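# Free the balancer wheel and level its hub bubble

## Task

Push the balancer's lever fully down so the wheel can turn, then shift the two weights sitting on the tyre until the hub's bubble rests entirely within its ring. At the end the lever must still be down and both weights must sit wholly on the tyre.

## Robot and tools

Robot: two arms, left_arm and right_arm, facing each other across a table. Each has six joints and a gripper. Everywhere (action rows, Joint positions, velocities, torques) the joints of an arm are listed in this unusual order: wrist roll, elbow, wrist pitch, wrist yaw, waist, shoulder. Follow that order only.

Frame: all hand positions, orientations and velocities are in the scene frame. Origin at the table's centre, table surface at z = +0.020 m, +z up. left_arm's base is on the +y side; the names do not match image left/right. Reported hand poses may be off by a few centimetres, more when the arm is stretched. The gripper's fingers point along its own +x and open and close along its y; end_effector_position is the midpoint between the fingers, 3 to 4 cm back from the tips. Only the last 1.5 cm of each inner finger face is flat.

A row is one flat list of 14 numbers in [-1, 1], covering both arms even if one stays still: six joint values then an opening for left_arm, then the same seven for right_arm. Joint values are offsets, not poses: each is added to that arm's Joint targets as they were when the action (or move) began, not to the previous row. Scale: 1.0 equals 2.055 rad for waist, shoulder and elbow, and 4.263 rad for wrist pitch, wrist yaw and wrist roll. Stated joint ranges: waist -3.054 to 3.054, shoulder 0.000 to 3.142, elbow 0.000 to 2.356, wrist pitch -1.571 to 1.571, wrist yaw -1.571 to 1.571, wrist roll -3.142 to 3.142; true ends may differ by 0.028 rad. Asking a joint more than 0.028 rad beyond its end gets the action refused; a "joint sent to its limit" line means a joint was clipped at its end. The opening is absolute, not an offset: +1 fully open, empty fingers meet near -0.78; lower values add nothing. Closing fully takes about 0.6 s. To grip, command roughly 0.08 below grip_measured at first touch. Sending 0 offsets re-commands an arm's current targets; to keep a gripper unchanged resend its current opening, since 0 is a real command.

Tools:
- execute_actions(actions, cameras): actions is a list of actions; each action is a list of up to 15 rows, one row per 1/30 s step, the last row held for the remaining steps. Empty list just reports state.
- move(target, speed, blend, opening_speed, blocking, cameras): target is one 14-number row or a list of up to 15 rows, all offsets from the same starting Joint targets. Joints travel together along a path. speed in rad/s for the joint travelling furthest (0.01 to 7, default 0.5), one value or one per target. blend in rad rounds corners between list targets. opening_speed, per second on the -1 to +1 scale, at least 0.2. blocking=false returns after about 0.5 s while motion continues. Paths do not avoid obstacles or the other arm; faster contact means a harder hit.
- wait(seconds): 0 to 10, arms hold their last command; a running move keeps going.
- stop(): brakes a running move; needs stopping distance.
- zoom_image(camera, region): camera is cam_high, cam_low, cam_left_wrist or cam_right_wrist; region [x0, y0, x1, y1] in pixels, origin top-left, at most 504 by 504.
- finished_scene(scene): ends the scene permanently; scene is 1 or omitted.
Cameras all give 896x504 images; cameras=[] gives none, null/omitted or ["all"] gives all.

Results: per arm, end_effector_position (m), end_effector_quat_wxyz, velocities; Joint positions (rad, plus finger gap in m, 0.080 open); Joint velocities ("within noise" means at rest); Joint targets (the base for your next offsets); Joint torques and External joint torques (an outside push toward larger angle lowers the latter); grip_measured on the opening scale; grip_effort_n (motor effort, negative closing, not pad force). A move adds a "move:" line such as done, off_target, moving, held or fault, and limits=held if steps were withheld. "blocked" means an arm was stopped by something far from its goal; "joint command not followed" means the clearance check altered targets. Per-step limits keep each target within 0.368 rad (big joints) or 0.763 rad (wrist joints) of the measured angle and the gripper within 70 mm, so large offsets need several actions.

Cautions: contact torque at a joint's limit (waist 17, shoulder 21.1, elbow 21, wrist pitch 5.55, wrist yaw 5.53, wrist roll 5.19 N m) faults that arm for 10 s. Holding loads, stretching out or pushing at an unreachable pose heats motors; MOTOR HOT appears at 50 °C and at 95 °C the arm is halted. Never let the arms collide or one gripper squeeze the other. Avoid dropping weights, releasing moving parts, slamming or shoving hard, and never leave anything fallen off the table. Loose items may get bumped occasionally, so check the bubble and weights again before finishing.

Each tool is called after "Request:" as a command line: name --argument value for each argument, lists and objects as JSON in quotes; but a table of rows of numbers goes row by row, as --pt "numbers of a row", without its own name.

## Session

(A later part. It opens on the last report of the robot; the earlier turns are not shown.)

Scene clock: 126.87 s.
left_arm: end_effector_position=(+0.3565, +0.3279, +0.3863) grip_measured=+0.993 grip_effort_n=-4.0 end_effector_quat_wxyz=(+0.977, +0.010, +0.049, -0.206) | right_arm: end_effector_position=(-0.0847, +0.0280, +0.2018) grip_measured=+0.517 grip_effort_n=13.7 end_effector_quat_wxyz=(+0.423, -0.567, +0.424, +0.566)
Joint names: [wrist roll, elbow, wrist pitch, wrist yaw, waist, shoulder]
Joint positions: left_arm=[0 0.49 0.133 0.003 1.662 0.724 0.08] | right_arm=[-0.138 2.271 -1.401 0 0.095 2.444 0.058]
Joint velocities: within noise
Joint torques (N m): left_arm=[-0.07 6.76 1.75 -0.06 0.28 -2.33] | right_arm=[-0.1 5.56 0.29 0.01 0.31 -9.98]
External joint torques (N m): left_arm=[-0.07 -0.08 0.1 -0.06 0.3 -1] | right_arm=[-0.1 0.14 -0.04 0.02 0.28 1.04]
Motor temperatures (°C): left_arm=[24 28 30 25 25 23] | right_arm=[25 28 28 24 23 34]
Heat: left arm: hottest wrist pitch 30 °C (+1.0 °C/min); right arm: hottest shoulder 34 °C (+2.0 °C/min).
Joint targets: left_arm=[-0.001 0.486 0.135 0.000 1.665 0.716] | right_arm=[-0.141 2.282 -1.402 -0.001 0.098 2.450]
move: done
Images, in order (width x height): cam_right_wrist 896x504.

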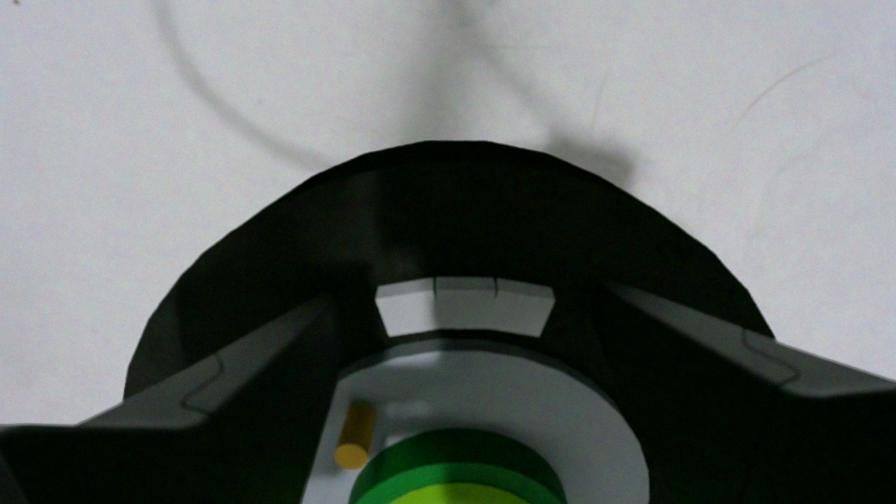

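Request:
move --target '[0,0,0,0,0,0,1, 0,-0.0312,0.0098,0,0,-0.0108,0.52]' --speed 0.15 --cameras '["cam_right_wrist"]'

Scene clock: 128.07 s.
left_arm: end_effector_position=(+0.3565, +0.3279, +0.3863) grip_measured=+0.993 grip_effort_n=-4.0 end_effector_quat_wxyz=(+0.977, +0.010, +0.049, -0.206) | right_arm: end_effector_position=(-0.0843, +0.0279, +0.1935) grip_measured=+0.517 grip_effort_n=12.8 end_effector_quat_wxyz=(+0.424, -0.567, +0.423, +0.566)
Joint names: [wrist roll, elbow, wrist pitch, wrist yaw, waist, shoulder]
Joint positions: left_arm=[0 0.49 0.133 0.003 1.662 0.724 0.08] | right_arm=[-0.139 2.227 -1.361 0.002 0.095 2.438 0.058]
Joint velocities: within noise
Joint torques (N m): left_arm=[-0.06 6.79 1.79 -0.07 0.29 -2.36] | right_arm=[-0.07 3.59 0.46 -0.07 0.36 -11.87]
External joint torques (N m): left_arm=[-0.07 0.02 0.16 -0.08 0.32 -1.06] | right_arm=[-0.07 -1.82 0.13 -0.05 0.26 -0.91]
Motor temperatures (°C): left_arm=[24 28 30 25 24 23] | right_arm=[25 28 28 24 23 34]
Heat: left arm: hottest wrist pitch 30 °C (+1.0 °C/min); right arm: hottest shoulder 34 °C (+2.0 °C/min).
Joint targets: left_arm=[-0.001 0.486 0.135 0.000 1.665 0.716] | right_arm=[-0.141 2.218 -1.361 -0.001 0.098 2.427]
move: done
Images, in order (width x height): cam_right_wrist 896x504.

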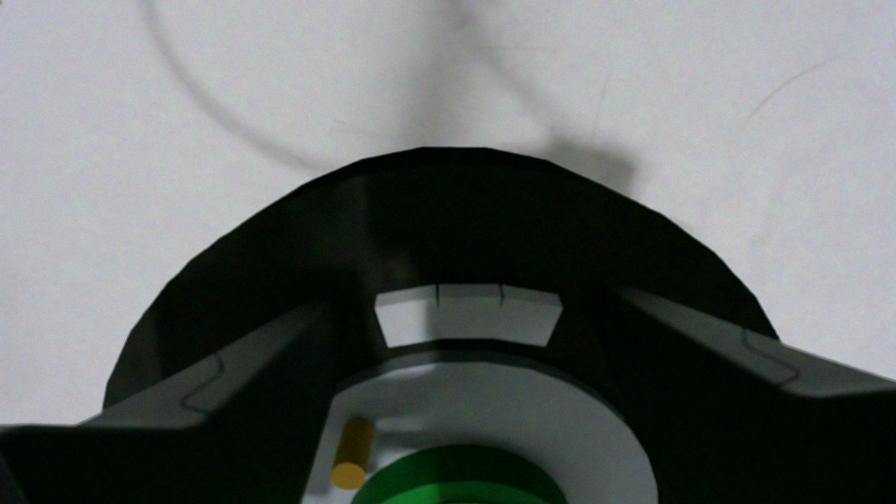

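Request:
move --target '[0,0,0,0,0,0,1, 0,0,0,0,0,0,0.0]' --opening_speed 0.4 --cameras '["cam_right_wrist"]'

Scene clock: 129.77 s.
left_arm: end_effector_position=(+0.3565, +0.3279, +0.3863) grip_measured=+0.993 grip_effort_n=-4.0 end_effector_quat_wxyz=(+0.977, +0.010, +0.049, -0.206) | right_arm: end_effector_position=(-0.0841, +0.0290, +0.1937) grip_measured=+0.052 grip_effort_n=-83.5 end_effector_quat_wxyz=(+0.425, -0.566, +0.421, +0.567)
Joint names: [wrist roll, elbow, wrist pitch, wrist yaw, waist, shoulder]
Joint positions: left_arm=[0 0.49 0.133 0.003 1.662 0.724 0.08] | right_arm=[-0.139 2.227 -1.356 0.004 0.095 2.437 0.037]
Joint velocities: within noise
Joint torques (N m): left_arm=[-0.07 6.64 1.76 -0.07 0.4 -2.39] | right_arm=[-0.05 3.56 0.06 -0.13 0.28 -11.81]
External joint torques (N m): left_arm=[-0.08 -0.16 0.12 -0.07 0.38 -1.08] | right_arm=[-0.05 -1.89 -0.29 -0.12 0.28 -0.79]
Motor temperatures (°C): left_arm=[24 28 30 25 24 23] | right_arm=[25 28 28 24 23 34]
Heat: left arm: hottest wrist pitch 30 °C (+1.0 °C/min); right arm: hottest shoulder 34 °C (+2.0 °C/min).
Joint targets: left_arm=[-0.001 0.486 0.135 0.000 1.665 0.716] | right_arm=[-0.141 2.218 -1.361 -0.001 0.098 2.427]
move: done
Images, in order (width x height): cam_right_wrist 896x504.

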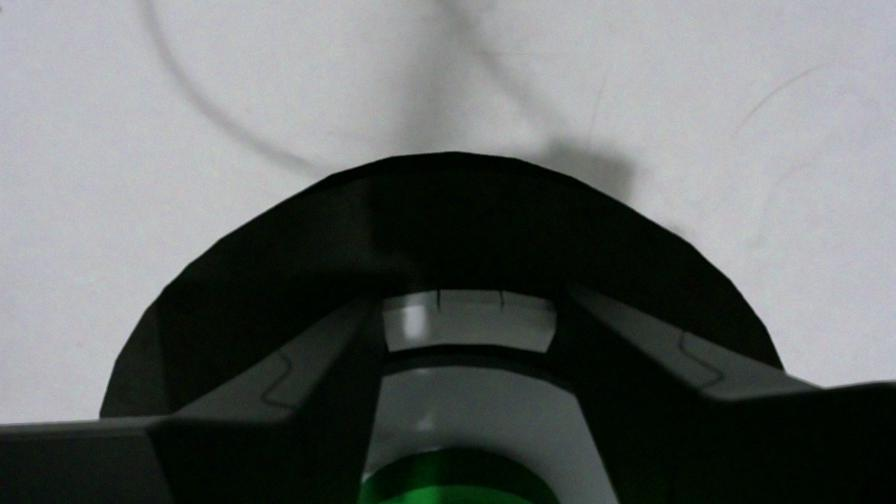

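Request:
move --pt "0 0 0 0 0 0 1 0 0.0243 -0.0117 0 0 0 -0.03" --pt "0 0 0 0 0 0 1 0 -0.0056 -0.0117 0 0 -0.0296 -0.03" --pt "0 0 0 0 0 0 1 0.033 -0.492 0.1375 0 -0.0083 -0.4263 -0.03" --speed '[0.2,0.3,0.7]' --blend '[0.02,0.02,0]' --cameras '["cam_right_wrist"]'

Scene clock: 132.77 s.
left_arm: end_effector_position=(+0.3565, +0.3279, +0.3863) grip_measured=+0.993 grip_effort_n=-4.0 end_effector_quat_wxyz=(+0.977, +0.010, +0.049, -0.206) | right_arm: end_effector_position=(-0.0637, -0.0820, +0.2707) grip_measured=+0.052 grip_effort_n=-83.5 end_effector_quat_wxyz=(+0.554, -0.406, +0.351, +0.636)
Joint names: [wrist roll, elbow, wrist pitch, wrist yaw, waist, shoulder]
Joint positions: left_arm=[0 0.49 0.133 0.003 1.662 0.724 0.08] | right_arm=[-0.004 1.21 -0.779 0.001 0.083 1.565 0.037]
Joint velocities: within noise
Joint torques (N m): left_arm=[-0.06 6.64 1.75 -0.08 0.22 -2.32] | right_arm=[0.2 4.66 1.58 -0.03 -0.27 -7.34]
External joint torques (N m): left_arm=[-0.07 -0.2 0.1 -0.09 0.24 -0.99] | right_arm=[0.2 -1.38 0.6 -0.04 -0.21 -1.32]
Motor temperatures (°C): left_arm=[24 28 30 25 24 23] | right_arm=[25 27 28 24 23 35]
Heat: left arm: hottest wrist pitch 30 °C (+1.0 °C/min); right arm: hottest shoulder 35 °C (+3.0 °C/min).
Joint targets: left_arm=[-0.001 0.486 0.135 0.000 1.665 0.716] | right_arm=[0.000 1.207 -0.775 -0.001 0.081 1.551]
move: done
Images, in order (width x height): cam_right_wrist 896x504.

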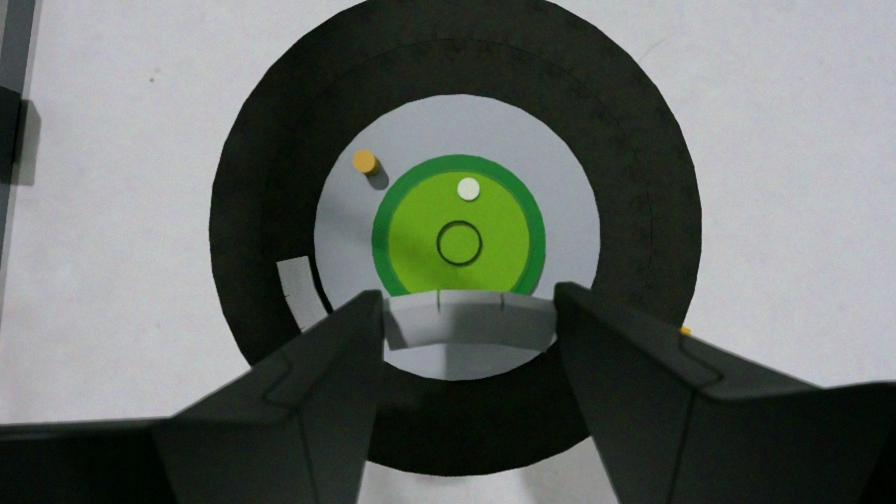

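Request:
move --target '[0,0,0,0,0,0,1, 0.033,0.5383,-0.1542,0,-0.0153,0.4383,-0.03]' --speed 0.6 --cameras '["cam_right_wrist"]'

Request:
zoom_image --camera "cam_right_wrist" --region '[300, 250, 640, 500]'

Scene clock: 136.30 s.
left_arm: end_effector_position=(+0.3565, +0.3279, +0.3863) grip_measured=+0.993 grip_effort_n=-4.0 end_effector_quat_wxyz=(+0.977, +0.010, +0.049, -0.206) | right_arm: end_effector_position=(-0.0640, +0.0301, +0.2080) grip_measured=+0.052 grip_effort_n=-83.5 end_effector_quat_wxyz=(+0.507, -0.494, +0.509, +0.490)
Joint names: [wrist roll, elbow, wrist pitch, wrist yaw, waist, shoulder]
Joint positions: left_arm=[0 0.49 0.133 0.003 1.662 0.724 0.08] | right_arm=[0.136 2.302 -1.431 0.001 0.052 2.447 0.037]
Joint velocities: within noise
Joint torques (N m): left_arm=[-0.04 6.67 1.75 -0.09 0.44 -2.33] | right_arm=[0.18 5.55 0.31 -0.02 -0.18 -10.16]
External joint torques (N m): left_arm=[-0.04 -0.15 0.11 -0.08 0.42 -1.02] | right_arm=[0.18 0.21 0 -0.03 -0.17 0.77]
Motor temperatures (°C): left_arm=[24 28 30 25 24 23] | right_arm=[25 28 28 24 23 35]
Heat: left arm: hottest wrist pitch 30 °C (+1.0 °C/min); right arm: hottest shoulder 35 °C (+3.0 °C/min).
Joint targets: left_arm=[-0.001 0.486 0.135 0.000 1.665 0.716] | right_arm=[0.141 2.313 -1.432 -0.001 0.049 2.452]
move: done
Images, in order (width x height): cam_right_wrist 896x504.

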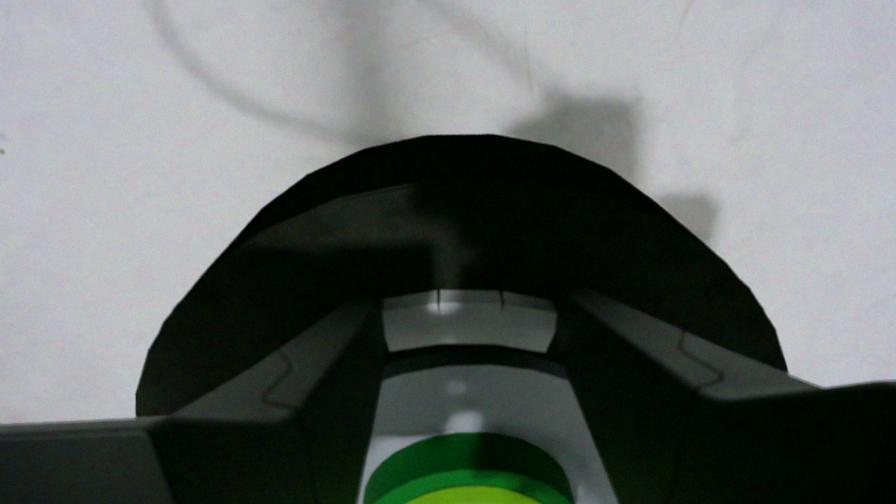

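Scaled by 1.482 from the camera's 896x504 image, which has a finer 1280x720 frame.

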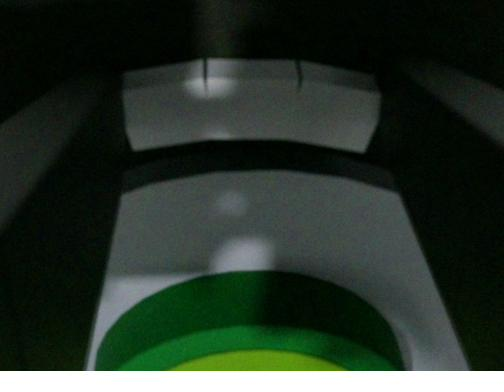

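Request:
move --target '[0,0,0,0,0,0,1,0,-0.0225,0.0109,0,0,0,-0.03]' --speed 0.1 --cameras '["cam_right_wrist"]'

Scene clock: 138.10 s.
left_arm: end_effector_position=(+0.3565, +0.3279, +0.3863) grip_measured=+0.993 grip_effort_n=-4.0 end_effector_quat_wxyz=(+0.977, +0.010, +0.049, -0.206) | right_arm: end_effector_position=(-0.0643, +0.0331, +0.2003) grip_measured=+0.052 grip_effort_n=-83.5 end_effector_quat_wxyz=(+0.510, -0.490, +0.506, +0.493)
Joint names: [wrist roll, elbow, wrist pitch, wrist yaw, waist, shoulder]
Joint positions: left_arm=[0 0.49 0.133 0.003 1.662 0.724 0.08] | right_arm=[0.137 2.271 -1.389 0.001 0.052 2.447 0.037]
Joint velocities: within noise
Joint torques (N m): left_arm=[-0.06 6.7 1.76 -0.07 0.28 -2.23] | right_arm=[0.19 4.12 0.68 -0.03 -0.12 -10.17]
External joint torques (N m): left_arm=[-0.06 -0.24 0.07 -0.06 0.24 -0.81] | right_arm=[0.19 -1.28 0.36 -0.03 -0.14 0.83]
Motor temperatures (°C): left_arm=[24 28 30 25 24 23] | right_arm=[25 28 28 24 23 35]
Heat: left arm: hottest wrist pitch 30 °C (+1.0 °C/min); right arm: hottest shoulder 35 °C (+3.0 °C/min).
Joint targets: left_arm=[-0.001 0.486 0.135 0.000 1.665 0.716] | right_arm=[0.141 2.267 -1.386 -0.001 0.049 2.452]
move: done
Images, in order (width x height): cam_right_wrist 896x504.

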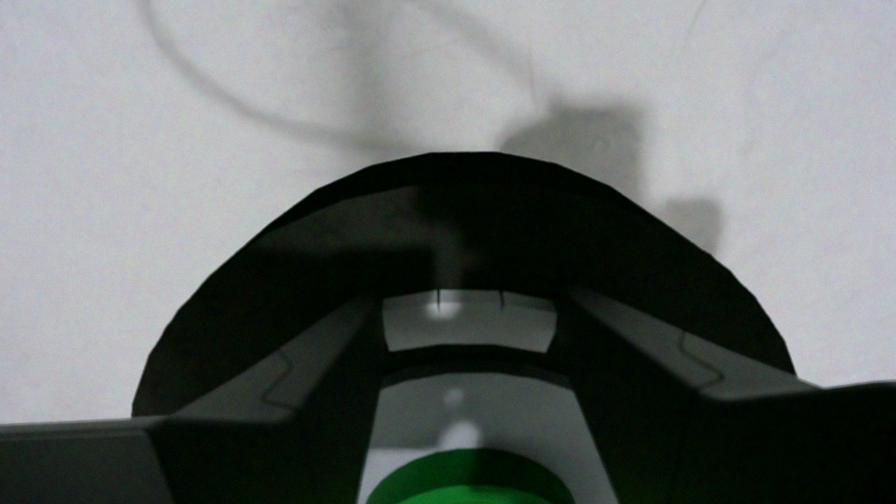

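Request:
move --pt "0 0 0 0 0 0 1 0 -0.006 0.003 0 0 0 -0.03" --pt "0 0 0 0 0 0 1 0 -0.006 0.003 0 0 0 0.35" --pt "0 0 0 0 0 0 1 0 0.068 -0.033 0 0 0 0.35" --pt "0 0 0 0 0 0 1 -0.033 -0.507 0.1434 0 0.0156 -0.438 0.35" --speed '[0.1,0.1,0.12,0.6]' --opening_speed 0.4

target 3 of 4 would take right_arm's elbow more than 0.028 radians past the upper end of its range (2.356 radians), so nothing of the call was run. Give that joint a number nearer 0 in that row, or first move the joint away from that end.
Scene clock: 138.33 s.
left_arm: end_effector_position=(+0.3565, +0.3279, +0.3863) grip_measured=+0.993 grip_effort_n=-4.0 end_effector_quat_wxyz=(+0.977, +0.010, +0.049, -0.206) | right_arm: end_effector_position=(-0.0643, +0.0332, +0.2003) grip_measured=+0.052 grip_effort_n=-83.5 end_effector_quat_wxyz=(+0.510, -0.490, +0.506, +0.493)
Joint names: [wrist roll, elbow, wrist pitch, wrist yaw, waist, shoulder]
Joint positions: left_arm=[0 0.49 0.133 0.003 1.662 0.724 0.08] | right_arm=[0.137 2.271 -1.388 0.001 0.052 2.447 0.037]
Joint velocities: within noise
Joint torques (N m): left_arm=[-0.04 6.75 1.79 -0.09 0.29 -2.35] | right_arm=[0.17 4.06 0.66 -0.02 -0.16 -10.21]
External joint torques (N m): left_arm=[-0.04 -0.08 0.15 -0.09 0.29 -1.05] | right_arm=[0.17 -1.36 0.3 -0.03 -0.15 0.77]
Motor temperatures (°C): left_arm=[24 28 30 25 24 23] | right_arm=[25 28 28 24 23 35]
Heat: left arm: hottest wrist pitch 30 °C (+1.0 °C/min); right arm: hottest shoulder 35 °C (+3.0 °C/min).
Joint targets: left_arm=[-0.001 0.486 0.135 0.000 1.665 0.716] | right_arm=[0.141 2.267 -1.385 -0.001 0.049 2.452]
Tool commands: left_gripper/opening=+1.0 right_gripper/opening=-0.03

Request:
move --pt "0 0 0 0 0 0 1 0 -0.006 0.003 0 0 0 -0.03" --pt "0 0 0 0 0 0 1 0 -0.006 0.003 0 0 0 0.35" --pt "0 0 0 0 0 0 1 0 0.0183 -0.0087 0 0 0 0.35" --pt "0 0 0 0 0 0 1 0 -0.0116 -0.0087 0 0 -0.0296 0.35" --pt "0 0 0 0 0 0 1 -0.033 -0.5158 0.143 0 0.0156 -0.438 0.35" --speed '[0.1,0.1,0.12,0.15,0.6]' --opening_speed 0.4

Scene clock: 143.93 s.
left_arm: end_effector_position=(+0.3565, +0.3279, +0.3863) grip_measured=+0.993 grip_effort_n=-4.0 end_effector_quat_wxyz=(+0.977, +0.010, +0.049, -0.206) | right_arm: end_effector_position=(-0.0621, -0.0819, +0.2708) grip_measured=+0.347 grip_effort_n=13.7 end_effector_quat_wxyz=(+0.557, -0.404, +0.355, +0.634)
Joint names: [wrist roll, elbow, wrist pitch, wrist yaw, waist, shoulder]
Joint positions: left_arm=[0 0.49 0.133 0.003 1.662 0.724 0.08] | right_arm=[0.002 1.211 -0.78 0.001 0.079 1.565 0.051]
Joint velocities: within noise
Joint torques (N m): left_arm=[-0.02 6.64 1.76 -0.1 0.22 -2.3] | right_arm=[-0.08 4.6 1.57 -0.03 0.39 -7.37]
External joint torques (N m): left_arm=[-0.02 -0.24 0.1 -0.09 0.2 -0.95] | right_arm=[-0.08 -1.45 0.6 -0.03 0.42 -1.33]
Motor temperatures (°C): left_arm=[24 28 30 25 24 23] | right_arm=[25 28 28 24 23 36]
Heat: left arm: hottest wrist pitch 30 °C (+1.0 °C/min); right arm: hottest shoulder 36 °C (+3.0 °C/min).
Joint targets: left_arm=[-0.001 0.486 0.135 0.000 1.665 0.716] | right_arm=[0.000 1.207 -0.776 -0.001 0.082 1.552]
move: done

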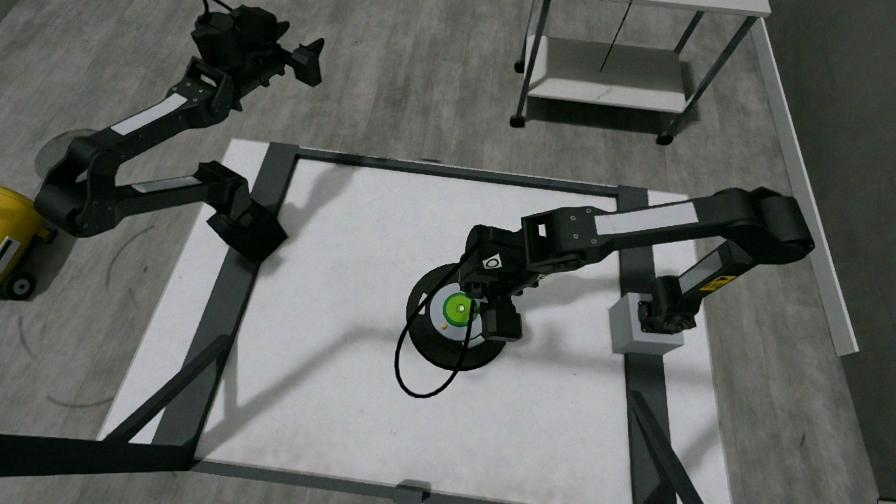

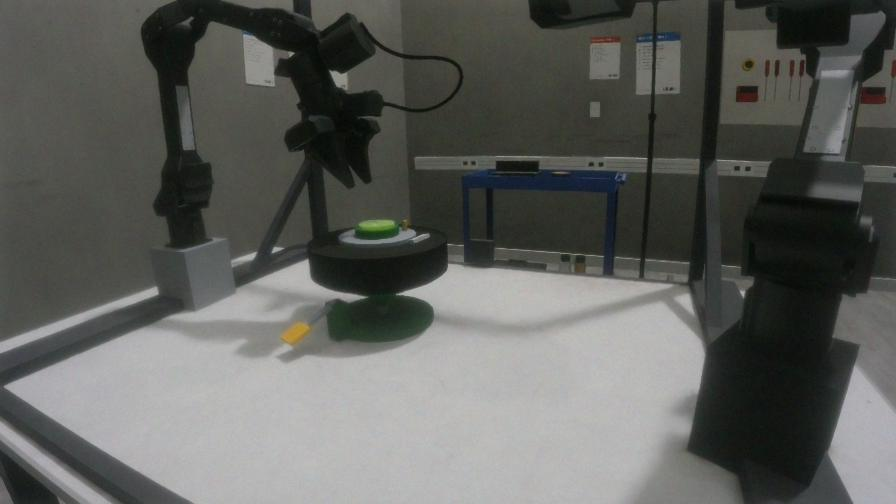

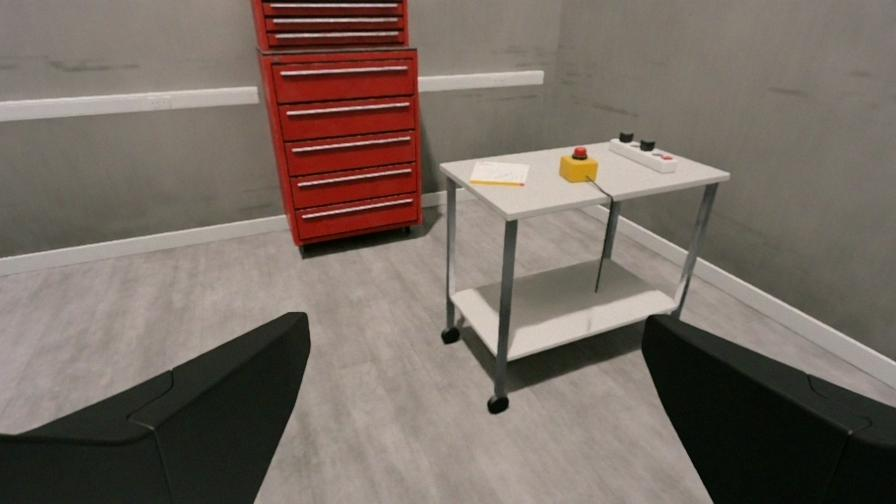

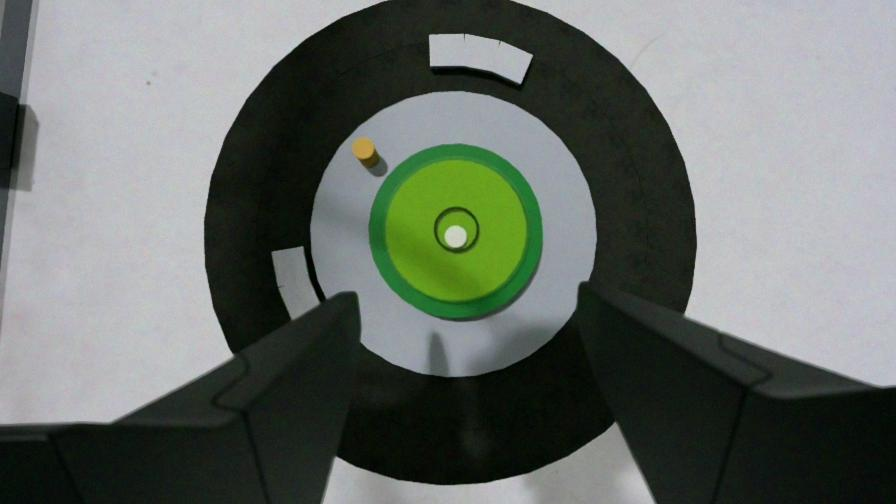

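Request:
zoom_image --camera "cam_right_wrist" --region '[417, 190, 497, 270]'

Request:
wait --seconds 1.5 --cameras '["cam_right_wrist"]'

Request:
zoom_image --camera "cam_right_wrist" --region '[417, 190, 497, 270]'

Scaled by 6.300 from the camera's 896x504 image, which has a finer 1280x720 frame.

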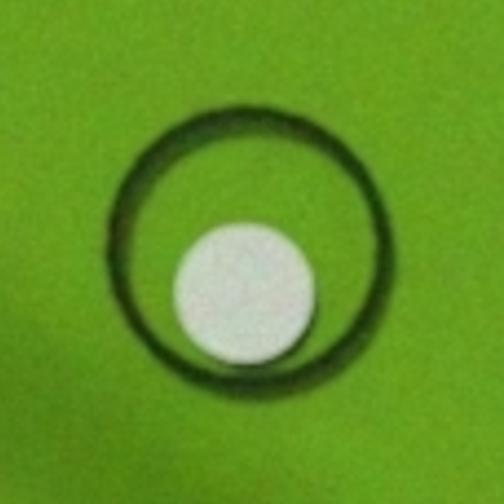

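Scene clock: 145.70 s.
left_arm: end_effector_position=(+0.3565, +0.3279, +0.3863) grip_measured=+0.993 grip_effort_n=-4.0 end_effector_quat_wxyz=(+0.977, +0.010, +0.049, -0.206) | right_arm: end_effector_position=(-0.0621, -0.0819, +0.2709) grip_measured=+0.347 grip_effort_n=13.7 end_effector_quat_wxyz=(+0.557, -0.403, +0.355, +0.634)
Joint names: [wrist roll, elbow, wrist pitch, wrist yaw, waist, shoulder]
Joint positions: left_arm=[0 0.49 0.133 0.003 1.662 0.724 0.08] | right_arm=[0.002 1.211 -0.78 0.001 0.079 1.565 0.051]
Joint velocities: within noise
Joint torques (N m): left_arm=[-0.06 6.61 1.76 -0.08 0.31 -2.3] | right_arm=[-0.07 4.65 1.53 -0.03 0.33 -7.31]
External joint torques (N m): left_arm=[-0.06 -0.23 0.12 -0.08 0.31 -0.97] | right_arm=[-0.07 -1.37 0.56 -0.03 0.31 -1.33]
Motor temperatures (°C): left_arm=[24 28 30 25 24 23] | right_arm=[25 28 28 24 23 36]
Heat: left arm: hottest wrist pitch 30 °C (+1.0 °C/min); right arm: hottest shoulder 36 °C (+2.0 °C/min).
Joint targets: left_arm=[-0.001 0.486 0.135 0.000 1.665 0.716] | right_arm=[0.000 1.207 -0.776 -0.001 0.082 1.552]
Tool commands: left_gripper/opening=+1.0 right_gripper/opening=+0.35
wait: 1.50 s; at rest from the start
Images, in order (width x height): cam_right_wrist 896x504.

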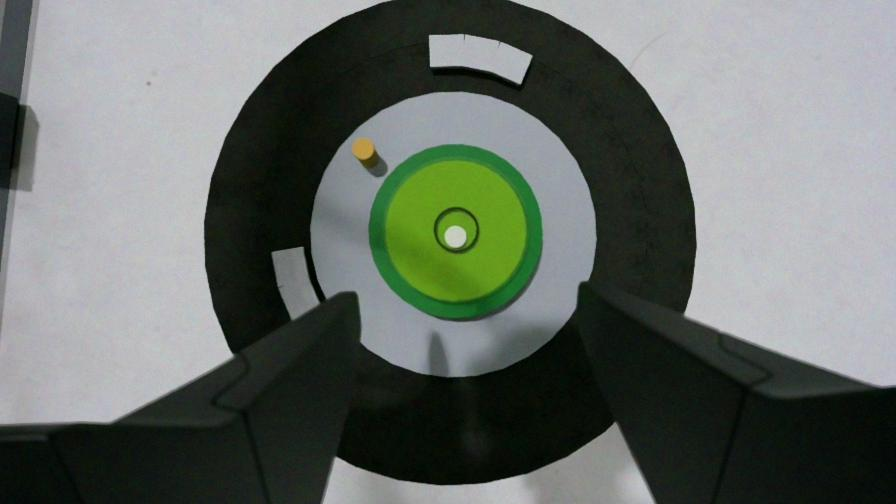

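Scaled by 6.300 from the camera's 896x504 image, which has a finer 1280x720 frame.

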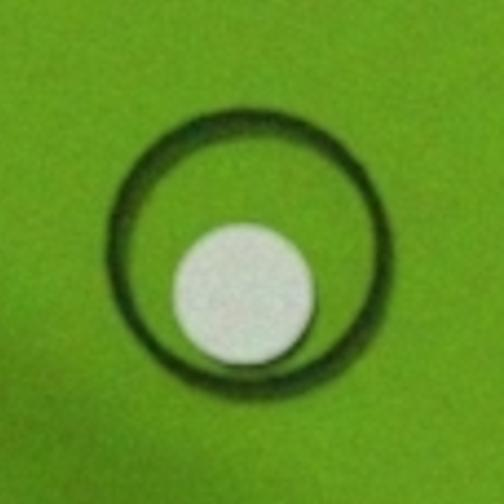

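Request:
finished_scene

The scene is finished: the task was done.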